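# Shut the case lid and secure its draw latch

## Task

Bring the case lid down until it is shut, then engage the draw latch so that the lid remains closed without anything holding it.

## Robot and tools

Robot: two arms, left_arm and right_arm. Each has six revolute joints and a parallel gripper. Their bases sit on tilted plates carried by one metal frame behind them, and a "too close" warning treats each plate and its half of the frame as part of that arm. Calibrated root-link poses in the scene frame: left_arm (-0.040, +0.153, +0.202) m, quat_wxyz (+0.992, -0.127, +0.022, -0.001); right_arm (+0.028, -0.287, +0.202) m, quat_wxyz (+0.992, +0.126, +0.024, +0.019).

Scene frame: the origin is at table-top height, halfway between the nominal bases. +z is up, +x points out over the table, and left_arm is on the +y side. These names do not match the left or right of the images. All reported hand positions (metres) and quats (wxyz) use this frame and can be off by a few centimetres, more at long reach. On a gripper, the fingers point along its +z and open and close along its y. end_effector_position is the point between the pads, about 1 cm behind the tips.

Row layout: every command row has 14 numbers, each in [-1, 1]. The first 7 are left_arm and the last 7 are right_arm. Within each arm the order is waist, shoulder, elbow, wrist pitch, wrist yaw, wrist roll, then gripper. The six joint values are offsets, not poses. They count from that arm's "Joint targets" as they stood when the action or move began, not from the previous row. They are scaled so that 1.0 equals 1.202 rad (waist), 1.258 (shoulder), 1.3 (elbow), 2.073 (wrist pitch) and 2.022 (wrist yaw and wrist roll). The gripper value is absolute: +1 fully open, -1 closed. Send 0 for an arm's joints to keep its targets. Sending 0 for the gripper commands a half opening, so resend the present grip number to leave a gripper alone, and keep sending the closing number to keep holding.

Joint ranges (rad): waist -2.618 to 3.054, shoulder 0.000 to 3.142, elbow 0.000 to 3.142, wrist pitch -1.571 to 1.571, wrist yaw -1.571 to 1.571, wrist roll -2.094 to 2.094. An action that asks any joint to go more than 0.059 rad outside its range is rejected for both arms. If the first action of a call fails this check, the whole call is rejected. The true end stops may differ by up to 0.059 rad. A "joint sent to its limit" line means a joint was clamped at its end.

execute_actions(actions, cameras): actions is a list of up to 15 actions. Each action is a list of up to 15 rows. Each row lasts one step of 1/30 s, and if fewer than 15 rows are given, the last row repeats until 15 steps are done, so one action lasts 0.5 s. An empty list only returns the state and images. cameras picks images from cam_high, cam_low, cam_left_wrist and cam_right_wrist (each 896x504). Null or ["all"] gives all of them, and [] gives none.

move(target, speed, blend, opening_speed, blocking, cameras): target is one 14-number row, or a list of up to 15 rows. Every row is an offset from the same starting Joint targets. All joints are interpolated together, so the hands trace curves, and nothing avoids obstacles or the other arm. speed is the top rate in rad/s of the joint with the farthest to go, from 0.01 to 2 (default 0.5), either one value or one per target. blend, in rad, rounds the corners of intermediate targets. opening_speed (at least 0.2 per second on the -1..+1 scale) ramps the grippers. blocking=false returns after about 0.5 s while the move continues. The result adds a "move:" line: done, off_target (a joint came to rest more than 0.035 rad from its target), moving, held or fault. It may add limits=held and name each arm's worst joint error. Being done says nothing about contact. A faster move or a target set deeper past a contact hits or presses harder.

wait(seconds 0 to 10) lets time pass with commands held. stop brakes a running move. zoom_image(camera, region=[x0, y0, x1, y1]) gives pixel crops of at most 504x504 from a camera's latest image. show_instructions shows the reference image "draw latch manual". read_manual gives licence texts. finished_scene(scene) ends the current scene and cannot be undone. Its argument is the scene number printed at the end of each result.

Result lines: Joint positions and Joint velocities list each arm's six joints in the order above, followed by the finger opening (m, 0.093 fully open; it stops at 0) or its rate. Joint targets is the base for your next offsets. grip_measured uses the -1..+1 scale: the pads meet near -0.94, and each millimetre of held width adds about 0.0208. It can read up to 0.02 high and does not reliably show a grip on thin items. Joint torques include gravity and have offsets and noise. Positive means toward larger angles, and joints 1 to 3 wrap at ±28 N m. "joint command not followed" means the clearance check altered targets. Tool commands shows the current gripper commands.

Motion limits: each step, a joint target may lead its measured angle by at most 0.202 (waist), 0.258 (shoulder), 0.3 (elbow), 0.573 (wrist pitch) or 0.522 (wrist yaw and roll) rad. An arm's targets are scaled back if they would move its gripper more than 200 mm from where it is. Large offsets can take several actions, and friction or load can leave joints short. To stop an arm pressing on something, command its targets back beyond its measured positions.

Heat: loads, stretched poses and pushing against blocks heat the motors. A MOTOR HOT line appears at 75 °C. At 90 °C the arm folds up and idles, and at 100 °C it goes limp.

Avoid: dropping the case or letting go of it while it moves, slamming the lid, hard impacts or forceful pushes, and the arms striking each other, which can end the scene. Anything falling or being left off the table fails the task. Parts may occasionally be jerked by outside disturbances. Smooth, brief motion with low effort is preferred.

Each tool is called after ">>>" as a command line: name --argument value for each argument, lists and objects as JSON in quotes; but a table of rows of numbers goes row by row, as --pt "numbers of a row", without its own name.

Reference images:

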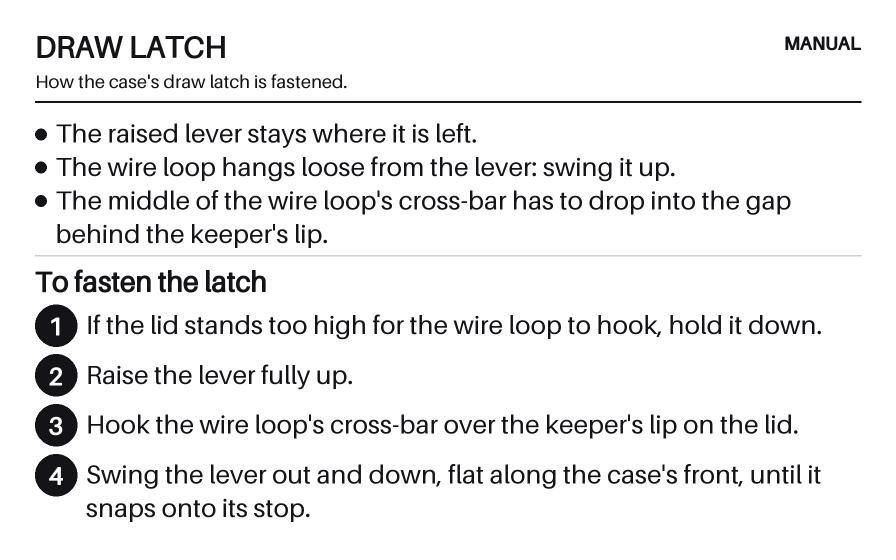

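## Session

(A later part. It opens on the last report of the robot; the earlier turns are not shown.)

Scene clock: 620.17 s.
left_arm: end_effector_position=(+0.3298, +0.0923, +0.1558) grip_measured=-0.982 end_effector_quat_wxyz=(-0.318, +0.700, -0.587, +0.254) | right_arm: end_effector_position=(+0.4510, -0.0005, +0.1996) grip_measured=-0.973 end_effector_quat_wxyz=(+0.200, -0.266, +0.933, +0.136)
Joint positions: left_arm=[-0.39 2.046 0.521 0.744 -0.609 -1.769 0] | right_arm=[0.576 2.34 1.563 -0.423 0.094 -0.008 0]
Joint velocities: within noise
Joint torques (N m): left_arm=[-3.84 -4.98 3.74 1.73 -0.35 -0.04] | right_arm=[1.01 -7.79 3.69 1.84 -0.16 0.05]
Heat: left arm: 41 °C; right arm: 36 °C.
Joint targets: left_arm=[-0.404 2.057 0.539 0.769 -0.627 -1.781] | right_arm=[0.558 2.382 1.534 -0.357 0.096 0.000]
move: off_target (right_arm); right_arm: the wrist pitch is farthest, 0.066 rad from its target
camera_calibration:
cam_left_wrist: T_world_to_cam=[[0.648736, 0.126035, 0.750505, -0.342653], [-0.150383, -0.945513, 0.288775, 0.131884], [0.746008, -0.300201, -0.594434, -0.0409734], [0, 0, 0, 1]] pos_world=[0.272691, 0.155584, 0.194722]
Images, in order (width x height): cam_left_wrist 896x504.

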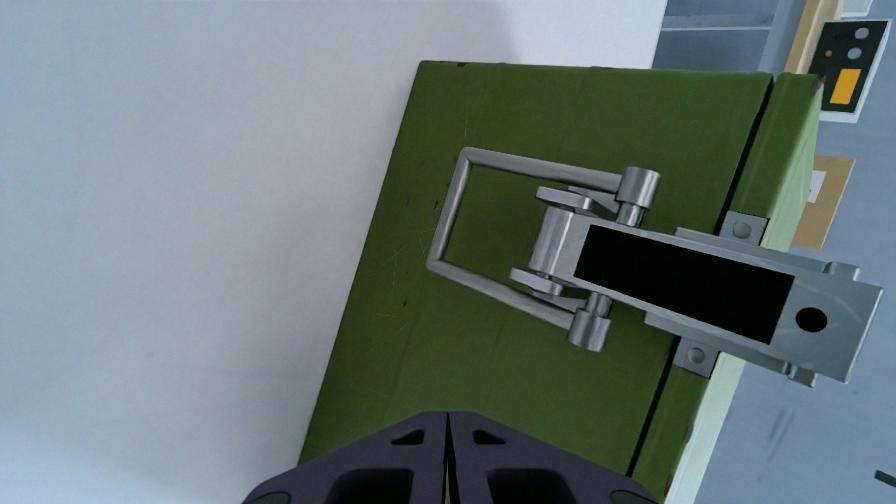

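>>> move --target '[0.0982,-0.4992,-0.1254,-0.1949,0.1202,0.8902,-1,0,0,0,0,0,0,-1]' --speed 1.2 --cameras '[]'

>>> move --target '[0.7459,0.2405,0.4822,-0.46,0.5417,0.6583,-1,0,0,0,0,0,0,-1]' --speed 1.0 --cameras '["cam_left_wrist","cam_high"]'

Scene clock: 761.13 s.
left_arm: end_effector_position=(+0.3000, +0.1276, +0.2354) grip_measured=-0.983 end_effector_quat_wxyz=(+0.417, +0.000, +0.909, +0.004) | right_arm: end_effector_position=(+0.4510, -0.0005, +0.1996) grip_measured=-0.973 end_effector_quat_wxyz=(+0.200, -0.266, +0.933, +0.136)
Joint positions: left_arm=[-0.295 1.453 0.382 0.368 -0.4 0.007 0] | right_arm=[0.576 2.34 1.563 -0.423 0.094 -0.008 0]
Joint velocities: within noise
Joint torques (N m): left_arm=[-0.65 -5.59 3.63 1.63 0.22 0.15] | right_arm=[1.13 -7.72 3.64 1.86 -0.14 0.05]
Heat: left arm: 40 °C; right arm: 37 °C.
Joint targets: left_arm=[-0.285 1.429 0.376 0.366 -0.383 0.019] | right_arm=[0.558 2.382 1.534 -0.357 0.096 0.000]
move: off_target (right_arm); right_arm: the wrist pitch is farthest, 0.066 rad from its target
No camera images: "cameras" was empty.

Scene clock: 763.40 s.
left_arm: end_effector_position=(+0.2958, +0.2627, +0.2164) grip_measured=-0.983 end_effector_quat_wxyz=(+0.370, +0.326, +0.845, -0.206) | right_arm: end_effector_position=(+0.4510, -0.0005, +0.1996) grip_measured=-0.973 end_effector_quat_wxyz=(+0.200, -0.266, +0.933, +0.136)
Joint positions: left_arm=[0.606 1.719 0.98 -0.576 0.69 1.338 0] | right_arm=[0.576 2.34 1.563 -0.423 0.094 -0.008 0]
Joint velocities: within noise
Joint torques (N m): left_arm=[-1.31 -5.55 5.39 0.31 0.91 0.16] | right_arm=[1.1 -7.69 3.67 1.83 -0.15 0.06]
Heat: left arm: 40 °C; right arm: 37 °C.
Joint targets: left_arm=[0.611 1.732 1.003 -0.588 0.712 1.350] | right_arm=[0.558 2.382 1.534 -0.357 0.096 0.000]
move: off_target (right_arm); right_arm: the wrist pitch is farthest, 0.066 rad from its target
camera_calibration:
cam_left_wrist: T_world_to_cam=[[-0.700278, -0.702399, 0.12746, 0.364021], [-0.684735, 0.610415, -0.398161, 0.168408], [0.201865, -0.366099, -0.908417, 0.317768], [0, 0, 0, 1]] pos_world=[0.306084, 0.269224, 0.309322]
Images, in order (width x height): cam_high 896x504, cam_left_wrist 896x504.

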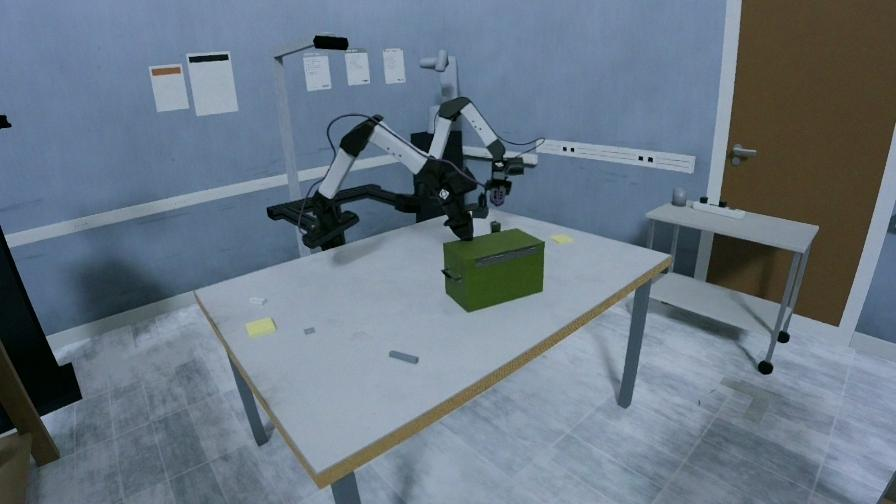

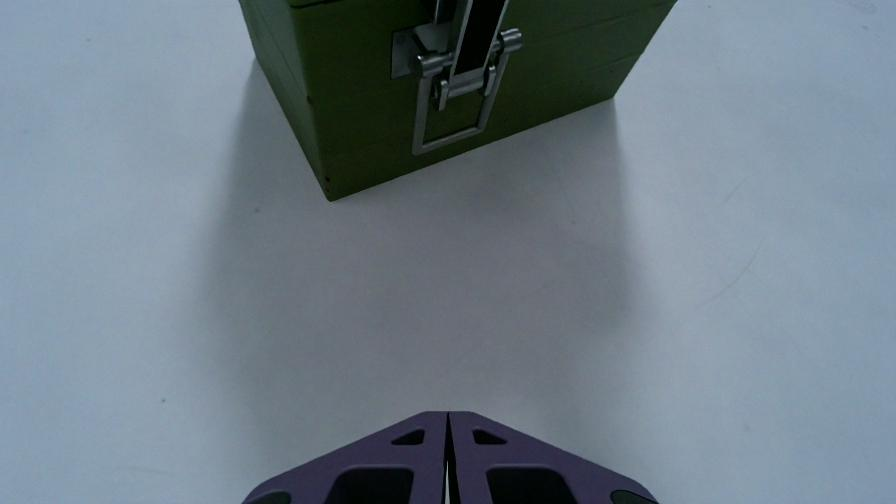

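>>> move --pt "0 0 0 0 0 0 -1 0.0017 -0.1447 -0.0262 -0.069 0 0 -0.21" --pt "0 0 0 0 0 0 -1 0.2013 -0.3831 -0.6415 0.3652 0.0514 -0.0297 -0.21" --pt "0 0 0 0 0 0 -1 0.223 0.2589 -0.4245 0.7336 0.0809 -0.0608 -0.21" --blend 0.05 --speed 0.8

Scene clock: 807.13 s.
left_arm: end_effector_position=(+0.2957, +0.2625, +0.2165) grip_measured=-0.983 end_effector_quat_wxyz=(+0.370, +0.327, +0.845, -0.207) | right_arm: end_effector_position=(+0.3647, +0.0759, +0.1143) grip_measured=-0.212 end_effector_quat_wxyz=(+0.495, -0.292, +0.799, +0.178)
Joint positions: left_arm=[0.606 1.719 0.98 -0.577 0.691 1.339 0] | right_arm=[0.817 2.701 0.968 1.146 0.248 -0.114 0.035]
Joint velocities: within noise
Joint torques (N m): left_arm=[-1.29 -5.56 5.44 0.32 0.89 0.14] | right_arm=[2.73 -9.88 3.97 2.15 -0.04 -0.08]
Heat: left arm: 36 °C; right arm: 38 °C.
Joint targets: left_arm=[0.611 1.732 1.003 -0.588 0.712 1.351] | right_arm=[0.826 2.707 0.981 1.164 0.260 -0.123]
move: done
camera_calibration:
cam_left_wrist: T_world_to_cam=[[-0.701003, -0.701612, 0.127808, 0.363696], [-0.684043, 0.610814, -0.398737, 0.168284], [0.201692, -0.366942, -0.908116, 0.318002], [0, 0, 0, 1]] pos_world=[0.305927, 0.269071, 0.309401]
cam_right_wrist: T_world_to_cam=[[0.648959, -0.760732, -0.0117846, -0.175286], [-0.58982, -0.493254, -0.639385, 0.366959], [0.480587, 0.421885, -0.768797, -0.0389194], [0, 0, 0, 1]] pos_world=[0.348897, 0.0640782, 0.202641]

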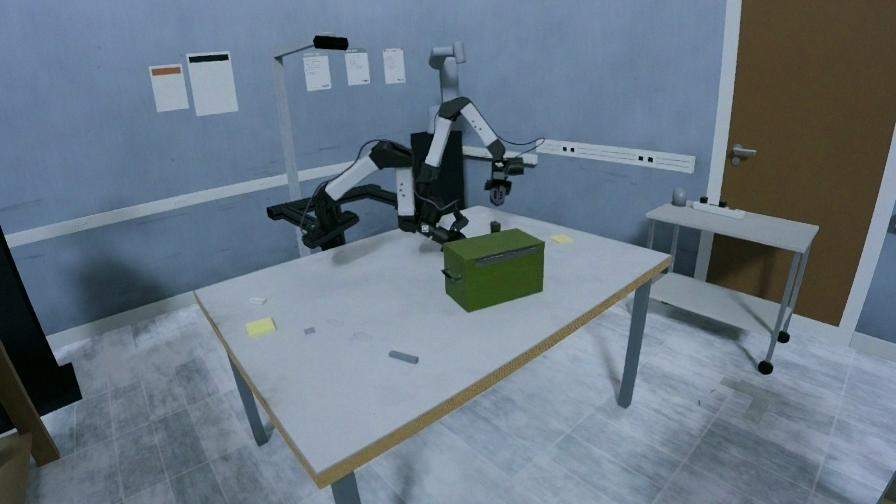

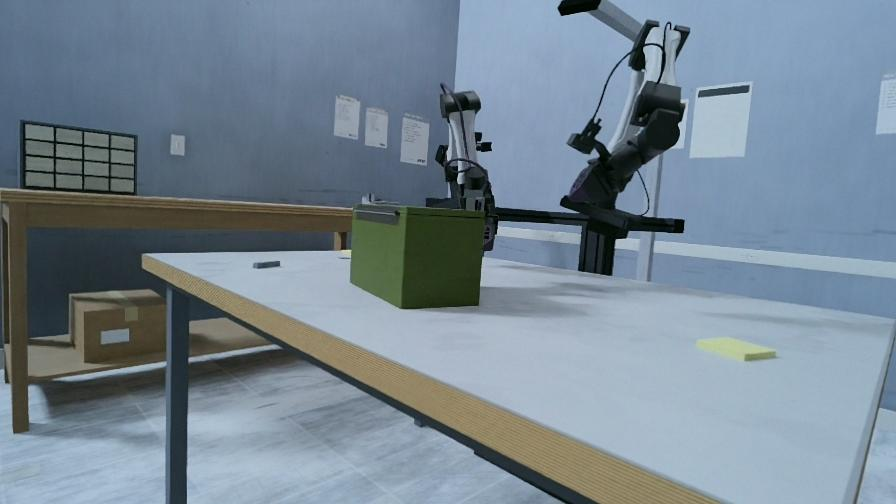

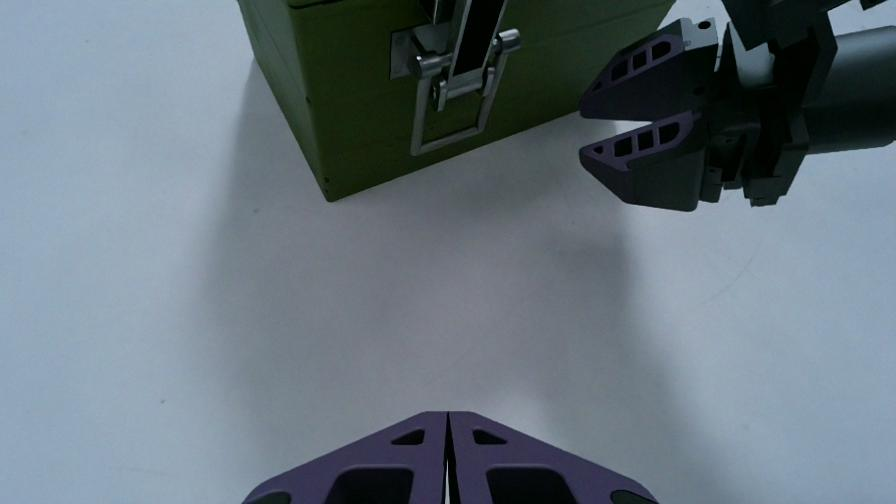

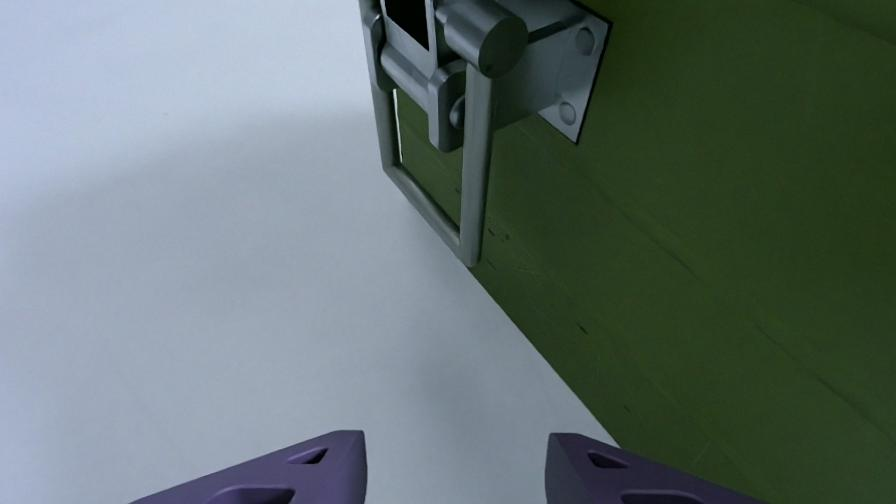

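>>> move --target '[0,0,0,0,0,0,-1,-0.0111,0.0563,0.1574,-0.0636,-0.0056,0,-0.21]' --speed 0.3 --cameras '["cam_left_wrist","cam_right_wrist"]'

Scene clock: 845.93 s.
left_arm: end_effector_position=(+0.2957, +0.2625, +0.2165) grip_measured=-0.983 end_effector_quat_wxyz=(+0.370, +0.327, +0.845, -0.207) | right_arm: end_effector_position=(+0.3955, +0.1106, +0.1201) grip_measured=-0.212 end_effector_quat_wxyz=(+0.511, -0.283, +0.791, +0.184)
Joint positions: left_arm=[0.606 1.719 0.98 -0.577 0.691 1.339 0] | right_arm=[0.817 2.762 1.17 1.045 0.248 -0.115 0.035]
Joint velocities: within noise
Joint torques (N m): left_arm=[-1.32 -5.56 5.39 0.32 0.9 0.15] | right_arm=[1.73 -9.99 5.19 1.97 -0.11 -0.11]
Heat: left arm: 35 °C; right arm: 40 °C.
Joint targets: left_arm=[0.611 1.732 1.003 -0.588 0.712 1.350] | right_arm=[0.812 2.778 1.186 1.032 0.249 -0.123]
move: done
camera_calibration:
cam_left_wrist: T_world_to_cam=[[-0.701003, -0.701612, 0.127808, 0.363696], [-0.684043, 0.610814, -0.398737, 0.168284], [0.201692, -0.366942, -0.908116, 0.318002], [0, 0, 0, 1]] pos_world=[0.305927, 0.269071, 0.309401]
cam_right_wrist: T_world_to_cam=[[0.642921, -0.765722, -0.0179582, -0.165132], [-0.577015, -0.468792, -0.668796, 0.401695], [0.503693, 0.440345, -0.743229, -0.0781911], [0, 0, 0, 1]] pos_world=[0.377335, 0.0962972, 0.207572]
Images, in order (width x height): cam_left_wrist 896x504, cam_right_wrist 896x504.

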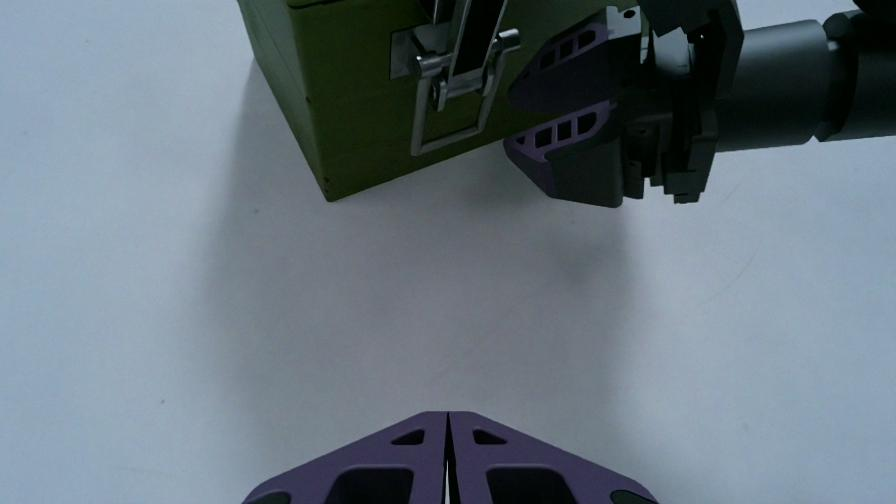

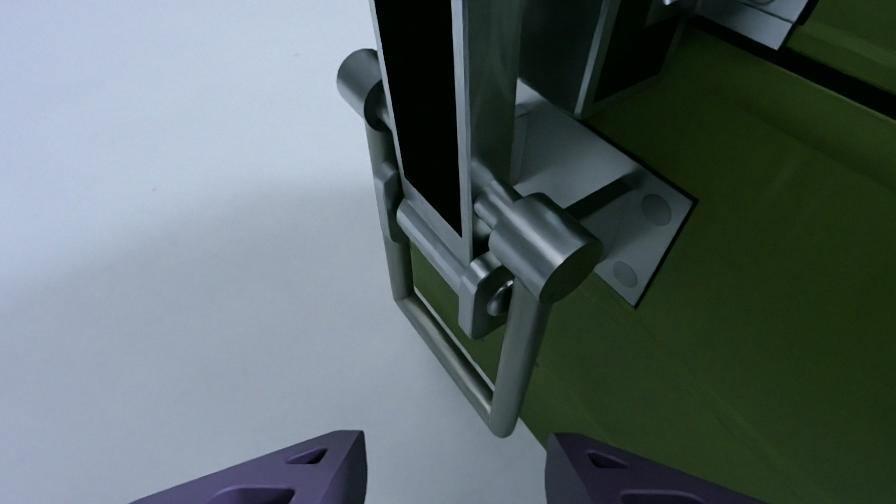

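>>> move --target '[0,0,0,0,0,0,-1,-0.006,0.0257,0.0474,-0.0136,-0.003,0,-0.21]' --speed 0.2 --cameras '["cam_left_wrist","cam_right_wrist"]'

Scene clock: 877.87 s.
left_arm: end_effector_position=(+0.2957, +0.2625, +0.2165) grip_measured=-0.983 end_effector_quat_wxyz=(+0.370, +0.327, +0.845, -0.207) | right_arm: end_effector_position=(+0.4028, +0.1179, +0.1145) grip_measured=-0.212 end_effector_quat_wxyz=(+0.510, -0.282, +0.792, +0.183)
Joint positions: left_arm=[0.606 1.719 0.98 -0.577 0.691 1.339 0] | right_arm=[0.813 2.795 1.23 1.017 0.248 -0.115 0.035]
Joint velocities: within noise
Joint torques (N m): left_arm=[-1.31 -5.57 5.42 0.33 0.89 0.15] | right_arm=[1.65 -10.33 5.53 1.89 -0.25 -0.11]
Heat: left arm: 35 °C; right arm: 40 °C.
Joint targets: left_arm=[0.611 1.732 1.003 -0.588 0.712 1.350] | right_arm=[0.805 2.811 1.248 1.004 0.243 -0.123]
move: done
camera_calibration:
cam_left_wrist: T_world_to_cam=[[-0.701003, -0.701612, 0.127808, 0.363696], [-0.684043, 0.610814, -0.398737, 0.168284], [0.201692, -0.366942, -0.908116, 0.318002], [0, 0, 0, 1]] pos_world=[0.305927, 0.269071, 0.309401]
cam_right_wrist: T_world_to_cam=[[0.640296, -0.767914, -0.0181543, -0.163017], [-0.579875, -0.467737, -0.667059, 0.406363], [0.503752, 0.437642, -0.744784, -0.0887587], [0, 0, 0, 1]] pos_world=[0.384732, 0.103732, 0.202003]
Images, in order (width x height): cam_left_wrist 896x504, cam_right_wrist 896x504.

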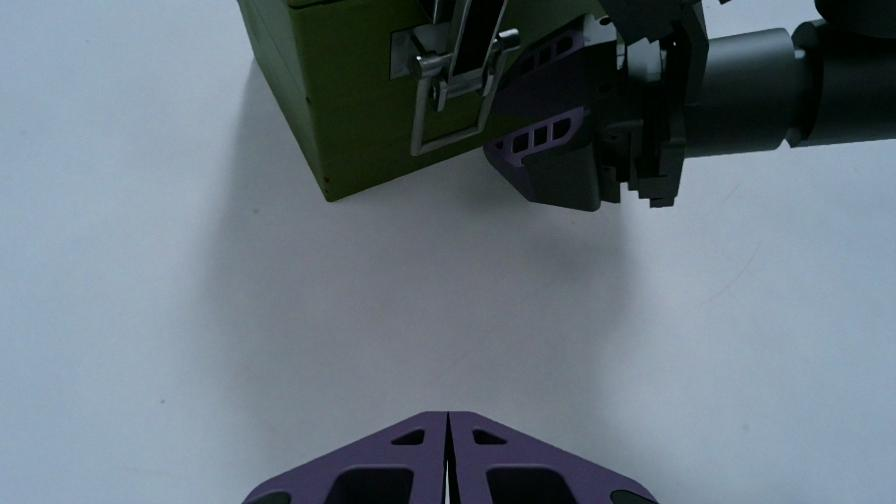

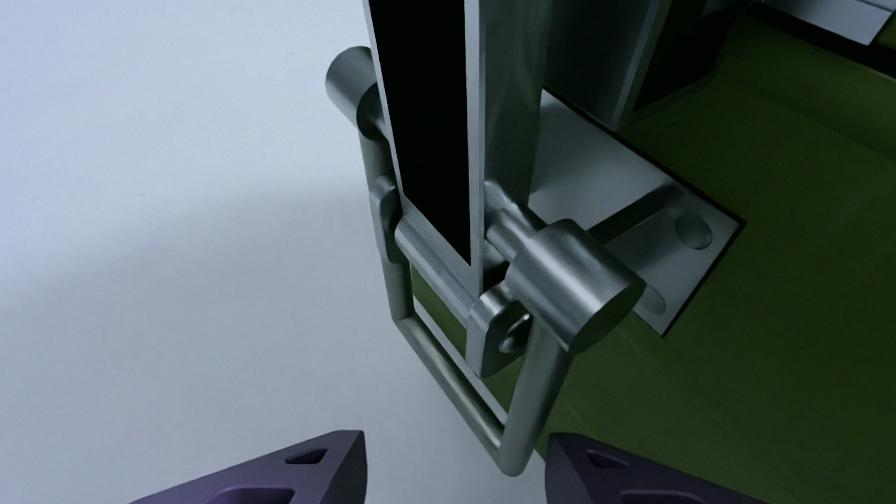

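>>> move --target '[0,0,0,0,0,0,-1,-0.0068,0.0182,0.034,-0.0098,-0.0025,0,-0.21]' --speed 0.15 --cameras '["cam_left_wrist","cam_right_wrist"]'

Scene clock: 895.93 s.
left_arm: end_effector_position=(+0.2957, +0.2625, +0.2165) grip_measured=-0.983 end_effector_quat_wxyz=(+0.370, +0.327, +0.845, -0.207) | right_arm: end_effector_position=(+0.4103, +0.1214, +0.1108) grip_measured=-0.212 end_effector_quat_wxyz=(+0.510, -0.279, +0.793, +0.181)
Joint positions: left_arm=[0.606 1.719 0.98 -0.577 0.691 1.339 0] | right_arm=[0.806 2.818 1.273 0.997 0.248 -0.115 0.035]
Joint velocities: within noise
Joint torques (N m): left_arm=[-1.28 -5.53 5.38 0.32 0.89 0.14] | right_arm=[1.62 -10.36 5.38 1.9 -0.26 -0.09]
Heat: left arm: 36 °C; right arm: 42 °C.
Joint targets: left_arm=[0.611 1.732 1.003 -0.588 0.712 1.350] | right_arm=[0.797 2.833 1.292 0.983 0.238 -0.123]
move: done
camera_calibration:
cam_left_wrist: T_world_to_cam=[[-0.701003, -0.701612, 0.127808, 0.363696], [-0.684043, 0.610814, -0.398737, 0.168284], [0.201692, -0.366942, -0.908116, 0.318002], [0, 0, 0, 1]] pos_world=[0.305927, 0.269071, 0.309401]
cam_right_wrist: T_world_to_cam=[[0.63441, -0.772757, -0.0192447, -0.162053], [-0.5842, -0.46301, -0.666583, 0.411053], [0.506196, 0.43413, -0.745182, -0.0973235], [0, 0, 0, 1]] pos_world=[0.39221, 0.107345, 0.198358]
Images, in order (width x height): cam_left_wrist 896x504, cam_right_wrist 896x504.

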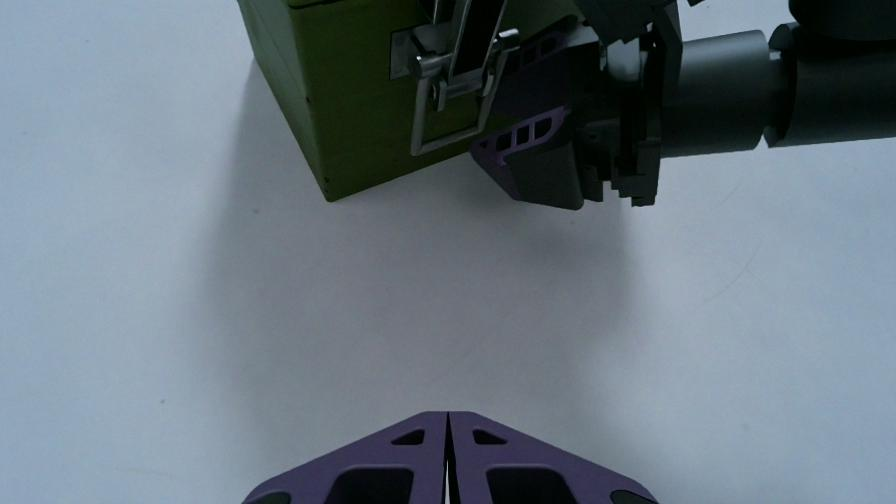

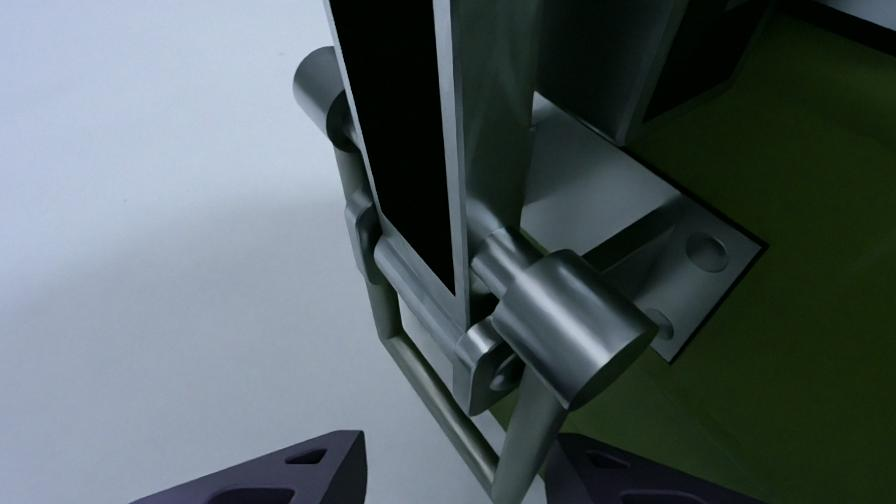

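>>> move --target '[0,0,0,0,0,0,-1,0.055,-0.0331,-0.0462,0.0043,0.0262,0,-0.21]' --speed 0.1 --cameras '["cam_left_wrist","cam_right_wrist"]'

Scene clock: 933.10 s.
left_arm: end_effector_position=(+0.2957, +0.2625, +0.2165) grip_measured=-0.983 end_effector_quat_wxyz=(+0.370, +0.327, +0.845, -0.207) | right_arm: end_effector_position=(+0.3860, +0.1274, +0.1047) grip_measured=-0.212 end_effector_quat_wxyz=(+0.501, -0.298, +0.794, +0.173)
Joint positions: left_arm=[0.606 1.719 0.98 -0.577 0.691 1.339 0] | right_arm=[0.855 2.818 1.238 0.996 0.281 -0.115 0.035]
Joint velocities: within noise
Joint torques (N m): left_arm=[-1.32 -5.59 5.38 0.32 0.89 0.15] | right_arm=[2.69 -13.94 3.49 2 -0.01 -0.15]
Heat: left arm: 36 °C; right arm: 44 °C.
Joint targets: left_arm=[0.611 1.732 1.003 -0.588 0.712 1.350] | right_arm=[0.863 2.792 1.232 0.992 0.290 -0.123]
move: done
camera_calibration:
cam_left_wrist: T_world_to_cam=[[-0.701003, -0.701612, 0.127808, 0.363696], [-0.684043, 0.610814, -0.398737, 0.168284], [0.201692, -0.366942, -0.908116, 0.318002], [0, 0, 0, 1]] pos_world=[0.305927, 0.269071, 0.309401]
cam_right_wrist: T_world_to_cam=[[0.654165, -0.756317, 0.00720264, -0.154613], [-0.574261, -0.502851, -0.646038, 0.394646], [0.492231, 0.418479, -0.763271, -0.0828747], [0, 0, 0, 1]] pos_world=[0.368566, 0.116193, 0.192814]
Images, in order (width x height): cam_left_wrist 896x504, cam_right_wrist 896x504.

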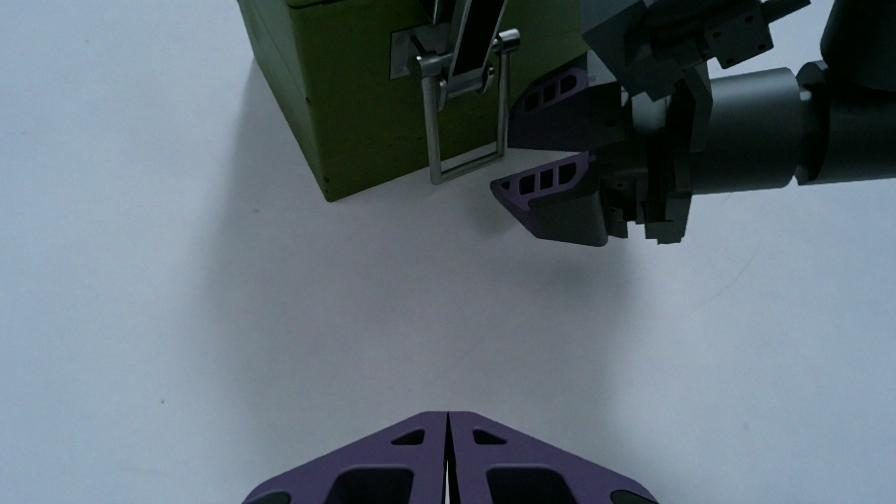

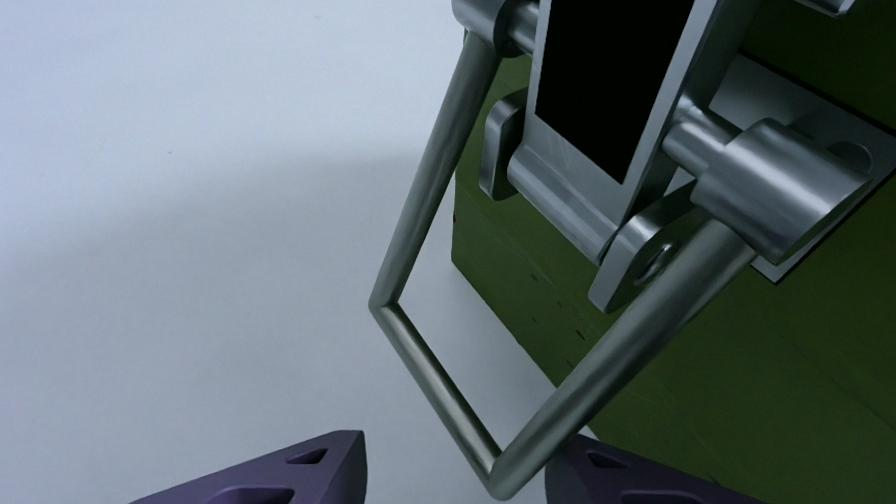

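>>> move --pt "0 0 0 0 0 0 -1 0.008 -0.025 -0.008 -0.001 0.003 0 -0.21" --pt "0 0 0 0 0 0 -1 0.0367 -0.0545 -0.0339 -0.0079 0.0186 0 -0.21" --speed 0.1 --blend 0.01 --cameras '["cam_left_wrist","cam_right_wrist"]'

Scene clock: 941.90 s.
left_arm: end_effector_position=(+0.2957, +0.2625, +0.2165) grip_measured=-0.983 end_effector_quat_wxyz=(+0.370, +0.327, +0.845, -0.207) | right_arm: end_effector_position=(+0.3714, +0.1303, +0.1182) grip_measured=-0.212 end_effector_quat_wxyz=(+0.502, -0.308, +0.791, +0.164)
Joint positions: left_arm=[0.606 1.719 0.98 -0.577 0.691 1.339 0] | right_arm=[0.898 2.767 1.192 0.98 0.321 -0.115 0.035]
Joint velocities: within noise
Joint torques (N m): left_arm=[-1.36 -5.52 5.39 0.32 0.9 0.15] | right_arm=[2.89 -15.49 3.52 2 -0.03 -0.12]
Heat: left arm: 36 °C; right arm: 47 °C.
Joint targets: left_arm=[0.611 1.732 1.003 -0.588 0.712 1.350] | right_arm=[0.907 2.723 1.188 0.976 0.328 -0.123]
move: off_target (right_arm); right_arm: the shoulder is farthest, 0.044 rad from its target
camera_calibration:
cam_left_wrist: T_world_to_cam=[[-0.701003, -0.701612, 0.127808, 0.363696], [-0.684043, 0.610814, -0.398737, 0.168284], [0.201692, -0.366942, -0.908116, 0.318002], [0, 0, 0, 1]] pos_world=[0.305927, 0.269071, 0.309401]
cam_right_wrist: T_world_to_cam=[[0.65975, -0.750785, 0.032432, -0.148717], [-0.562175, -0.521729, -0.641684, 0.39391], [0.498687, 0.405119, -0.766283, -0.0668895], [0, 0, 0, 1]] pos_world=[0.352919, 0.120958, 0.206333]
Images, in order (width x height): cam_left_wrist 896x504, cam_right_wrist 896x504.

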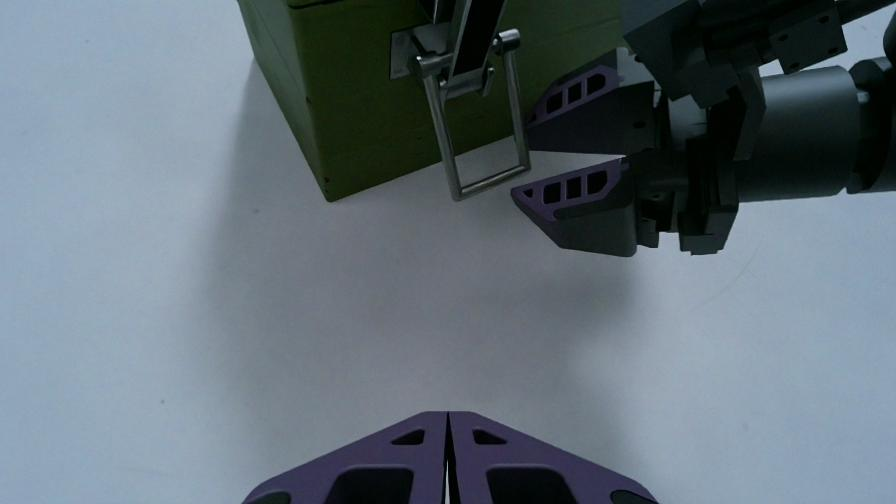

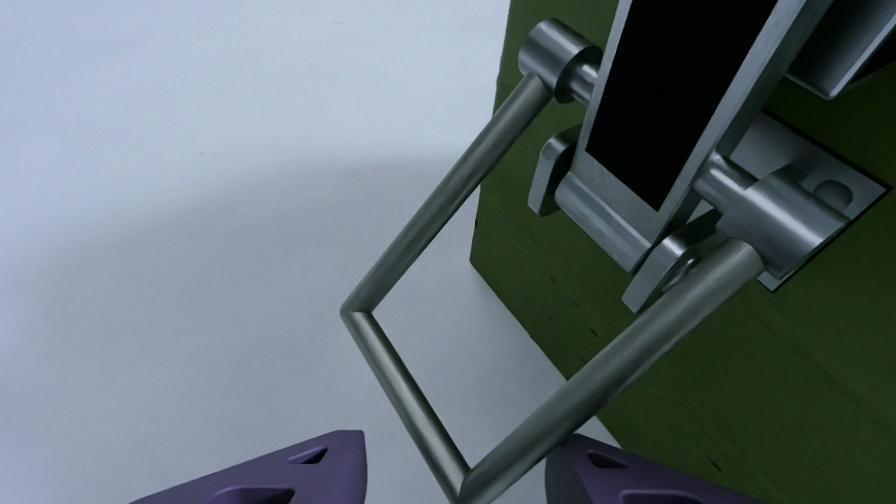

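>>> move --target '[0,0,0,0,0,0,-1,0.0175,-0.0556,-0.0096,-0.0227,0.0082,0,-0.21]' --speed 0.1 --cameras '["cam_left_wrist","cam_right_wrist"]'

Scene clock: 951.20 s.
left_arm: end_effector_position=(+0.2957, +0.2625, +0.2165) grip_measured=-0.983 end_effector_quat_wxyz=(+0.370, +0.327, +0.845, -0.207) | right_arm: end_effector_position=(+0.3677, +0.1313, +0.1326) grip_measured=-0.211 end_effector_quat_wxyz=(+0.495, -0.316, +0.794, +0.156)
Joint positions: left_arm=[0.606 1.719 0.98 -0.577 0.691 1.339 0] | right_arm=[0.916 2.705 1.175 0.909 0.34 -0.115 0.035]
Joint velocities: within noise
Joint torques (N m): left_arm=[-1.29 -5.56 5.42 0.32 0.89 0.15] | right_arm=[3.06 -16.24 4.15 2.2 -0.03 -0.14]
Heat: left arm: 36 °C; right arm: 50 °C.
Joint targets: left_arm=[0.611 1.732 1.003 -0.588 0.712 1.350] | right_arm=[0.928 2.653 1.176 0.929 0.345 -0.123]
move: off_target (right_arm); right_arm: the shoulder is farthest, 0.052 rad from its target
camera_calibration:
cam_left_wrist: T_world_to_cam=[[-0.701003, -0.701612, 0.127808, 0.363696], [-0.684043, 0.610814, -0.398737, 0.168284], [0.201692, -0.366942, -0.908116, 0.318002], [0, 0, 0, 1]] pos_world=[0.305927, 0.269071, 0.309401]
cam_right_wrist: T_world_to_cam=[[0.663962, -0.746138, 0.0493131, -0.150417], [-0.562896, -0.542135, -0.623889, 0.402162], [0.492242, 0.386481, -0.779955, -0.0477425], [0, 0, 0, 1]] pos_world=[0.349747, 0.124245, 0.221085]
Images, in order (width x height): cam_left_wrist 896x504, cam_right_wrist 896x504.

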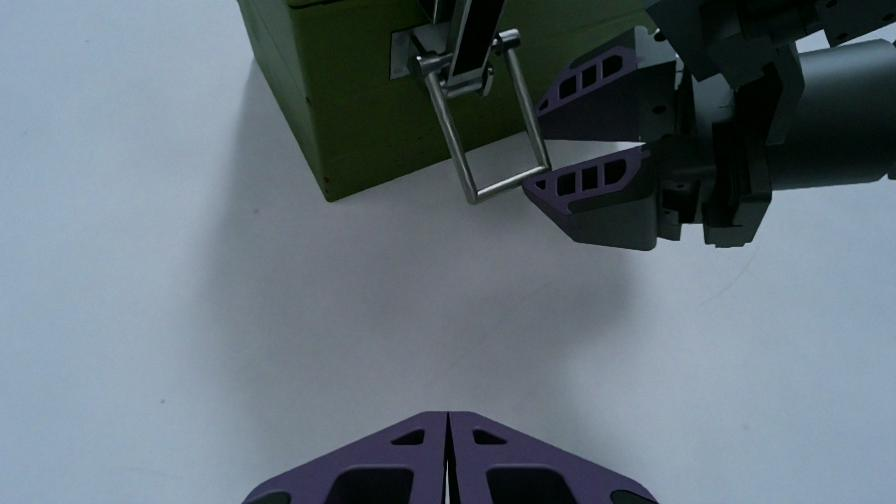

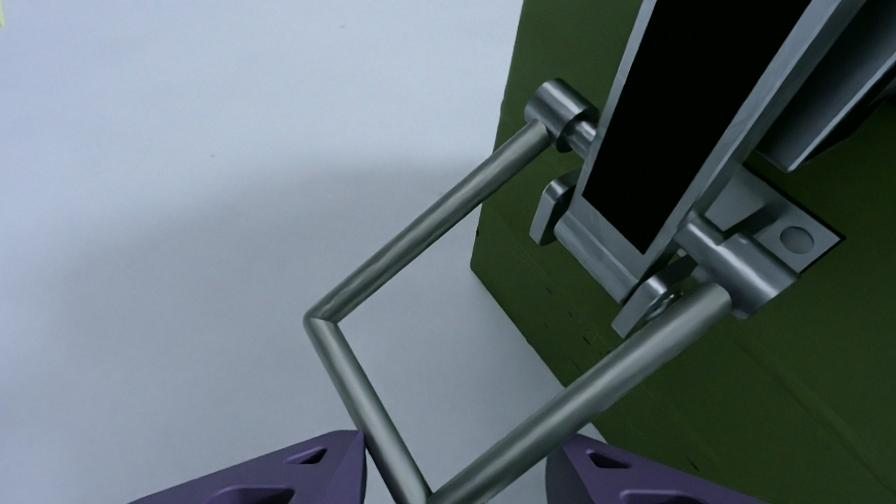

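>>> move --target '[0,0,0,0,0,0,-1,0.0241,-0.0052,0.0005,0.0135,0.0099,0,0.1]' --speed 0.05 --opening_speed 0.5 --cameras '["cam_left_wrist","cam_right_wrist"]'

Scene clock: 975.87 s.
left_arm: end_effector_position=(+0.2957, +0.2625, +0.2165) grip_measured=-0.983 end_effector_quat_wxyz=(+0.370, +0.327, +0.845, -0.207) | right_arm: end_effector_position=(+0.3602, +0.1376, +0.1388) grip_measured=+0.098 end_effector_quat_wxyz=(+0.501, -0.320, +0.790, +0.151)
Joint positions: left_arm=[0.606 1.719 0.98 -0.577 0.691 1.34 0] | right_arm=[0.945 2.699 1.175 0.908 0.369 -0.115 0.05]
Joint velocities: within noise
Joint torques (N m): left_arm=[-1.33 -5.55 5.41 0.32 0.89 0.15] | right_arm=[2.93 -16.31 4.38 2.45 -0.14 -0.11]
Heat: left arm: 36 °C; right arm: 58 °C.
Joint targets: left_arm=[0.611 1.732 1.003 -0.588 0.712 1.351] | right_arm=[0.957 2.647 1.176 0.957 0.365 -0.123]
move: off_target (right_arm); right_arm: the shoulder is farthest, 0.053 rad from its target
camera_calibration:
cam_left_wrist: T_world_to_cam=[[-0.701203, -0.701465, 0.127518, 0.363779], [-0.683804, 0.611056, -0.398777, 0.168159], [0.201807, -0.366821, -0.908139, 0.317942], [0, 0, 0, 1]] pos_world=[0.305908, 0.269051, 0.309405]
cam_right_wrist: T_world_to_cam=[[0.6641, -0.744837, 0.0647219, -0.143441], [-0.550728, -0.545899, -0.631421, 0.402407], [0.505637, 0.383683, -0.772734, -0.0471938], [0, 0, 0, 1]] pos_world=[0.340739, 0.130941, 0.226904]
Images, in order (width x height): cam_left_wrist 896x504, cam_right_wrist 896x504.

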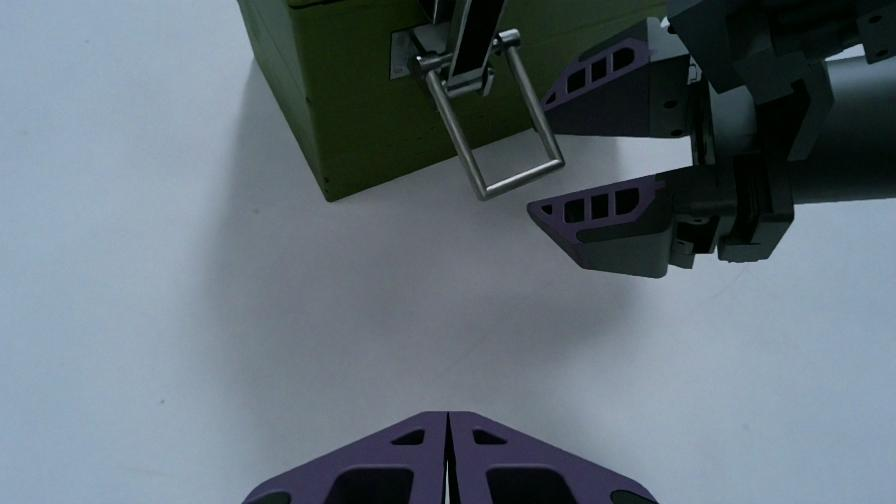

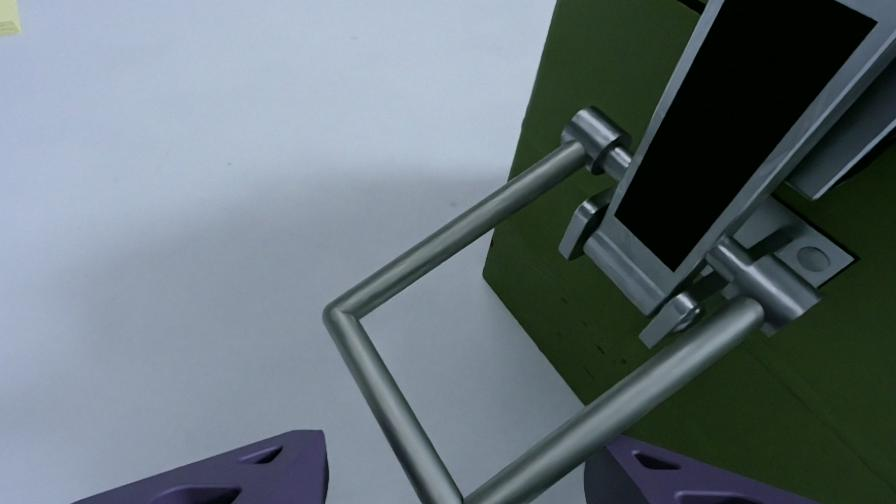

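>>> move --target '[0,0,0,0,0,0,-1,0.042,-0.093,-0.034,-0.0034,0.0208,0,0.1]' --speed 0.15 --cameras '["cam_left_wrist","cam_right_wrist"]'

Scene clock: 982.67 s.
left_arm: end_effector_position=(+0.2957, +0.2625, +0.2165) grip_measured=-0.983 end_effector_quat_wxyz=(+0.370, +0.327, +0.845, -0.207) | right_arm: end_effector_position=(+0.3545, +0.1531, +0.2081) grip_measured=+0.098 end_effector_quat_wxyz=(+0.547, -0.303, +0.760, +0.176)
Joint positions: left_arm=[0.606 1.719 0.98 -0.577 0.691 1.34 0] | right_arm=[1.002 2.567 1.139 0.932 0.402 -0.115 0.05]
Joint velocities: within noise
Joint torques (N m): left_arm=[-1.33 -5.59 5.42 0.32 0.9 0.16] | right_arm=[2.37 -14.68 4.46 2.21 -0.05 -0.11]
Heat: left arm: 36 °C; right arm: 59 °C.
Joint targets: left_arm=[0.611 1.732 1.003 -0.588 0.712 1.351] | right_arm=[1.008 2.530 1.132 0.950 0.407 -0.123]
move: off_target (right_arm); right_arm: the shoulder is farthest, 0.037 rad from its target
camera_calibration:
cam_left_wrist: T_world_to_cam=[[-0.701203, -0.701465, 0.127518, 0.363779], [-0.683804, 0.611056, -0.398777, 0.168159], [0.201807, -0.366821, -0.908139, 0.317942], [0, 0, 0, 1]] pos_world=[0.305908, 0.269051, 0.309405]
cam_right_wrist: T_world_to_cam=[[0.662022, -0.747824, 0.0498617, -0.12827], [-0.492995, -0.484609, -0.722572, 0.440622], [0.56452, 0.453777, -0.689495, -0.0455597], [0, 0, 0, 1]] pos_world=[0.327861, 0.13828, 0.293364]
Images, in order (width x height): cam_left_wrist 896x504, cam_right_wrist 896x504.

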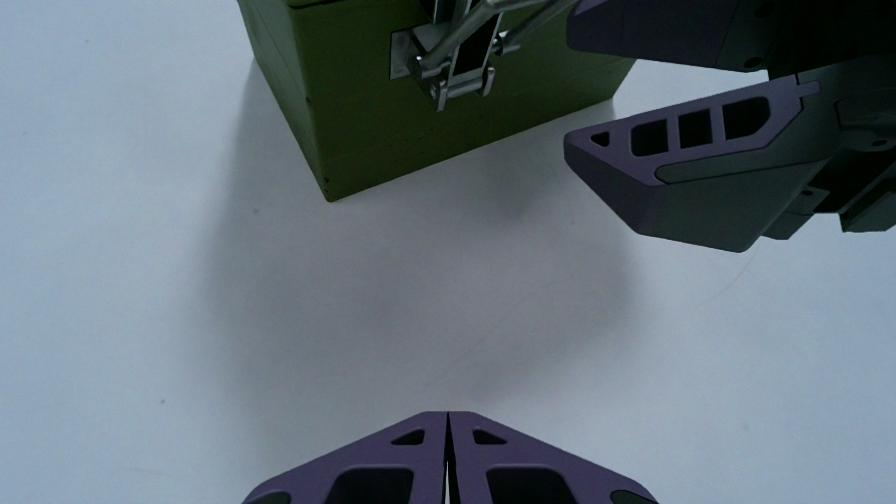

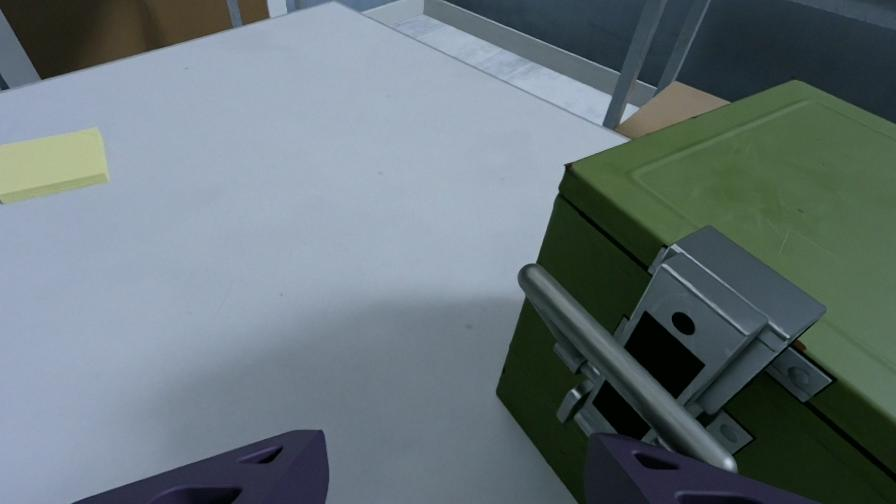

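>>> move --target '[0,0,0,0,0,0,-1,-0.03,-0.0477,0.0038,-0.0844,-0.0119,0,0.1]' --speed 0.15 --cameras '["cam_left_wrist","cam_right_wrist"]'

Scene clock: 1005.87 s.
left_arm: end_effector_position=(+0.2957, +0.2625, +0.2165) grip_measured=-0.983 end_effector_quat_wxyz=(+0.370, +0.327, +0.845, -0.207) | right_arm: end_effector_position=(+0.3598, +0.1426, +0.2064) grip_measured=+0.098 end_effector_quat_wxyz=(+0.517, -0.320, +0.779, +0.157)
Joint positions: left_arm=[0.606 1.719 0.98 -0.577 0.691 1.34 0] | right_arm=[0.981 2.508 1.139 0.786 0.392 -0.115 0.05]
Joint velocities: within noise
Joint torques (N m): left_arm=[-1.29 -5.59 5.41 0.32 0.89 0.14] | right_arm=[1.2 -14.57 4.72 1.9 -0.11 -0.14]
Heat: left arm: 36 °C; right arm: 55 °C.
Joint targets: left_arm=[0.611 1.732 1.003 -0.588 0.712 1.351] | right_arm=[0.972 2.470 1.137 0.775 0.383 -0.123]
move: off_target (right_arm); right_arm: the shoulder is farthest, 0.038 rad from its target
camera_calibration:
cam_left_wrist: T_world_to_cam=[[-0.701203, -0.701465, 0.127518, 0.363779], [-0.683804, 0.611056, -0.398777, 0.168159], [0.201807, -0.366821, -0.908139, 0.317942], [0, 0, 0, 1]] pos_world=[0.305908, 0.269051, 0.309405]
cam_right_wrist: T_world_to_cam=[[0.667875, -0.740946, 0.0703072, -0.146891], [-0.525827, -0.536595, -0.659978, 0.443218], [0.526734, 0.403813, -0.747988, -0.0121788], [0, 0, 0, 1]] pos_world=[0.337576, 0.133909, 0.293732]
Images, in order (width x height): cam_left_wrist 896x504, cam_right_wrist 896x504.

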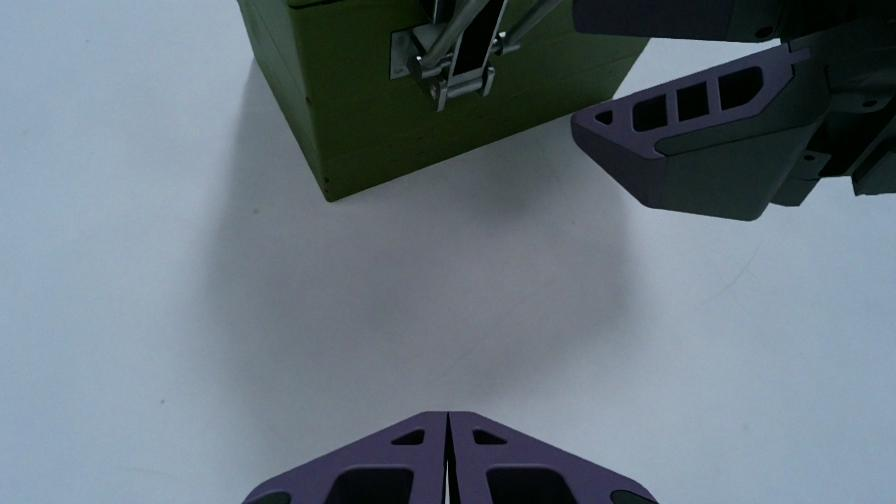

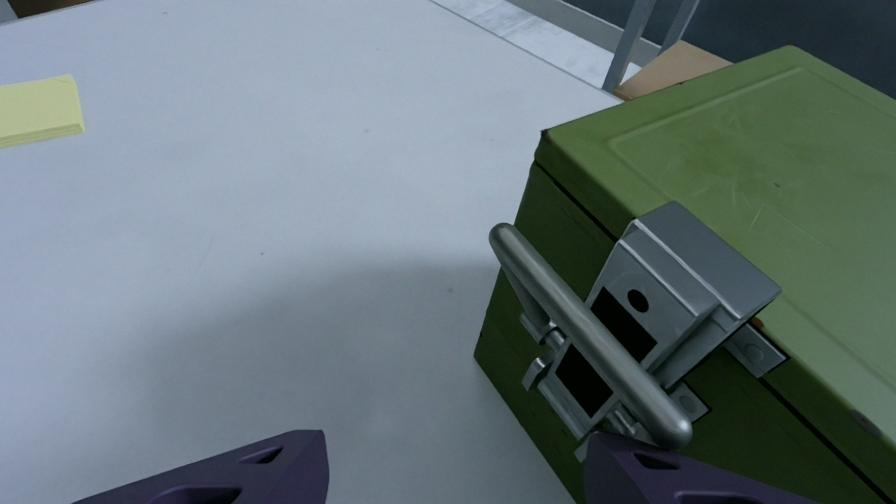

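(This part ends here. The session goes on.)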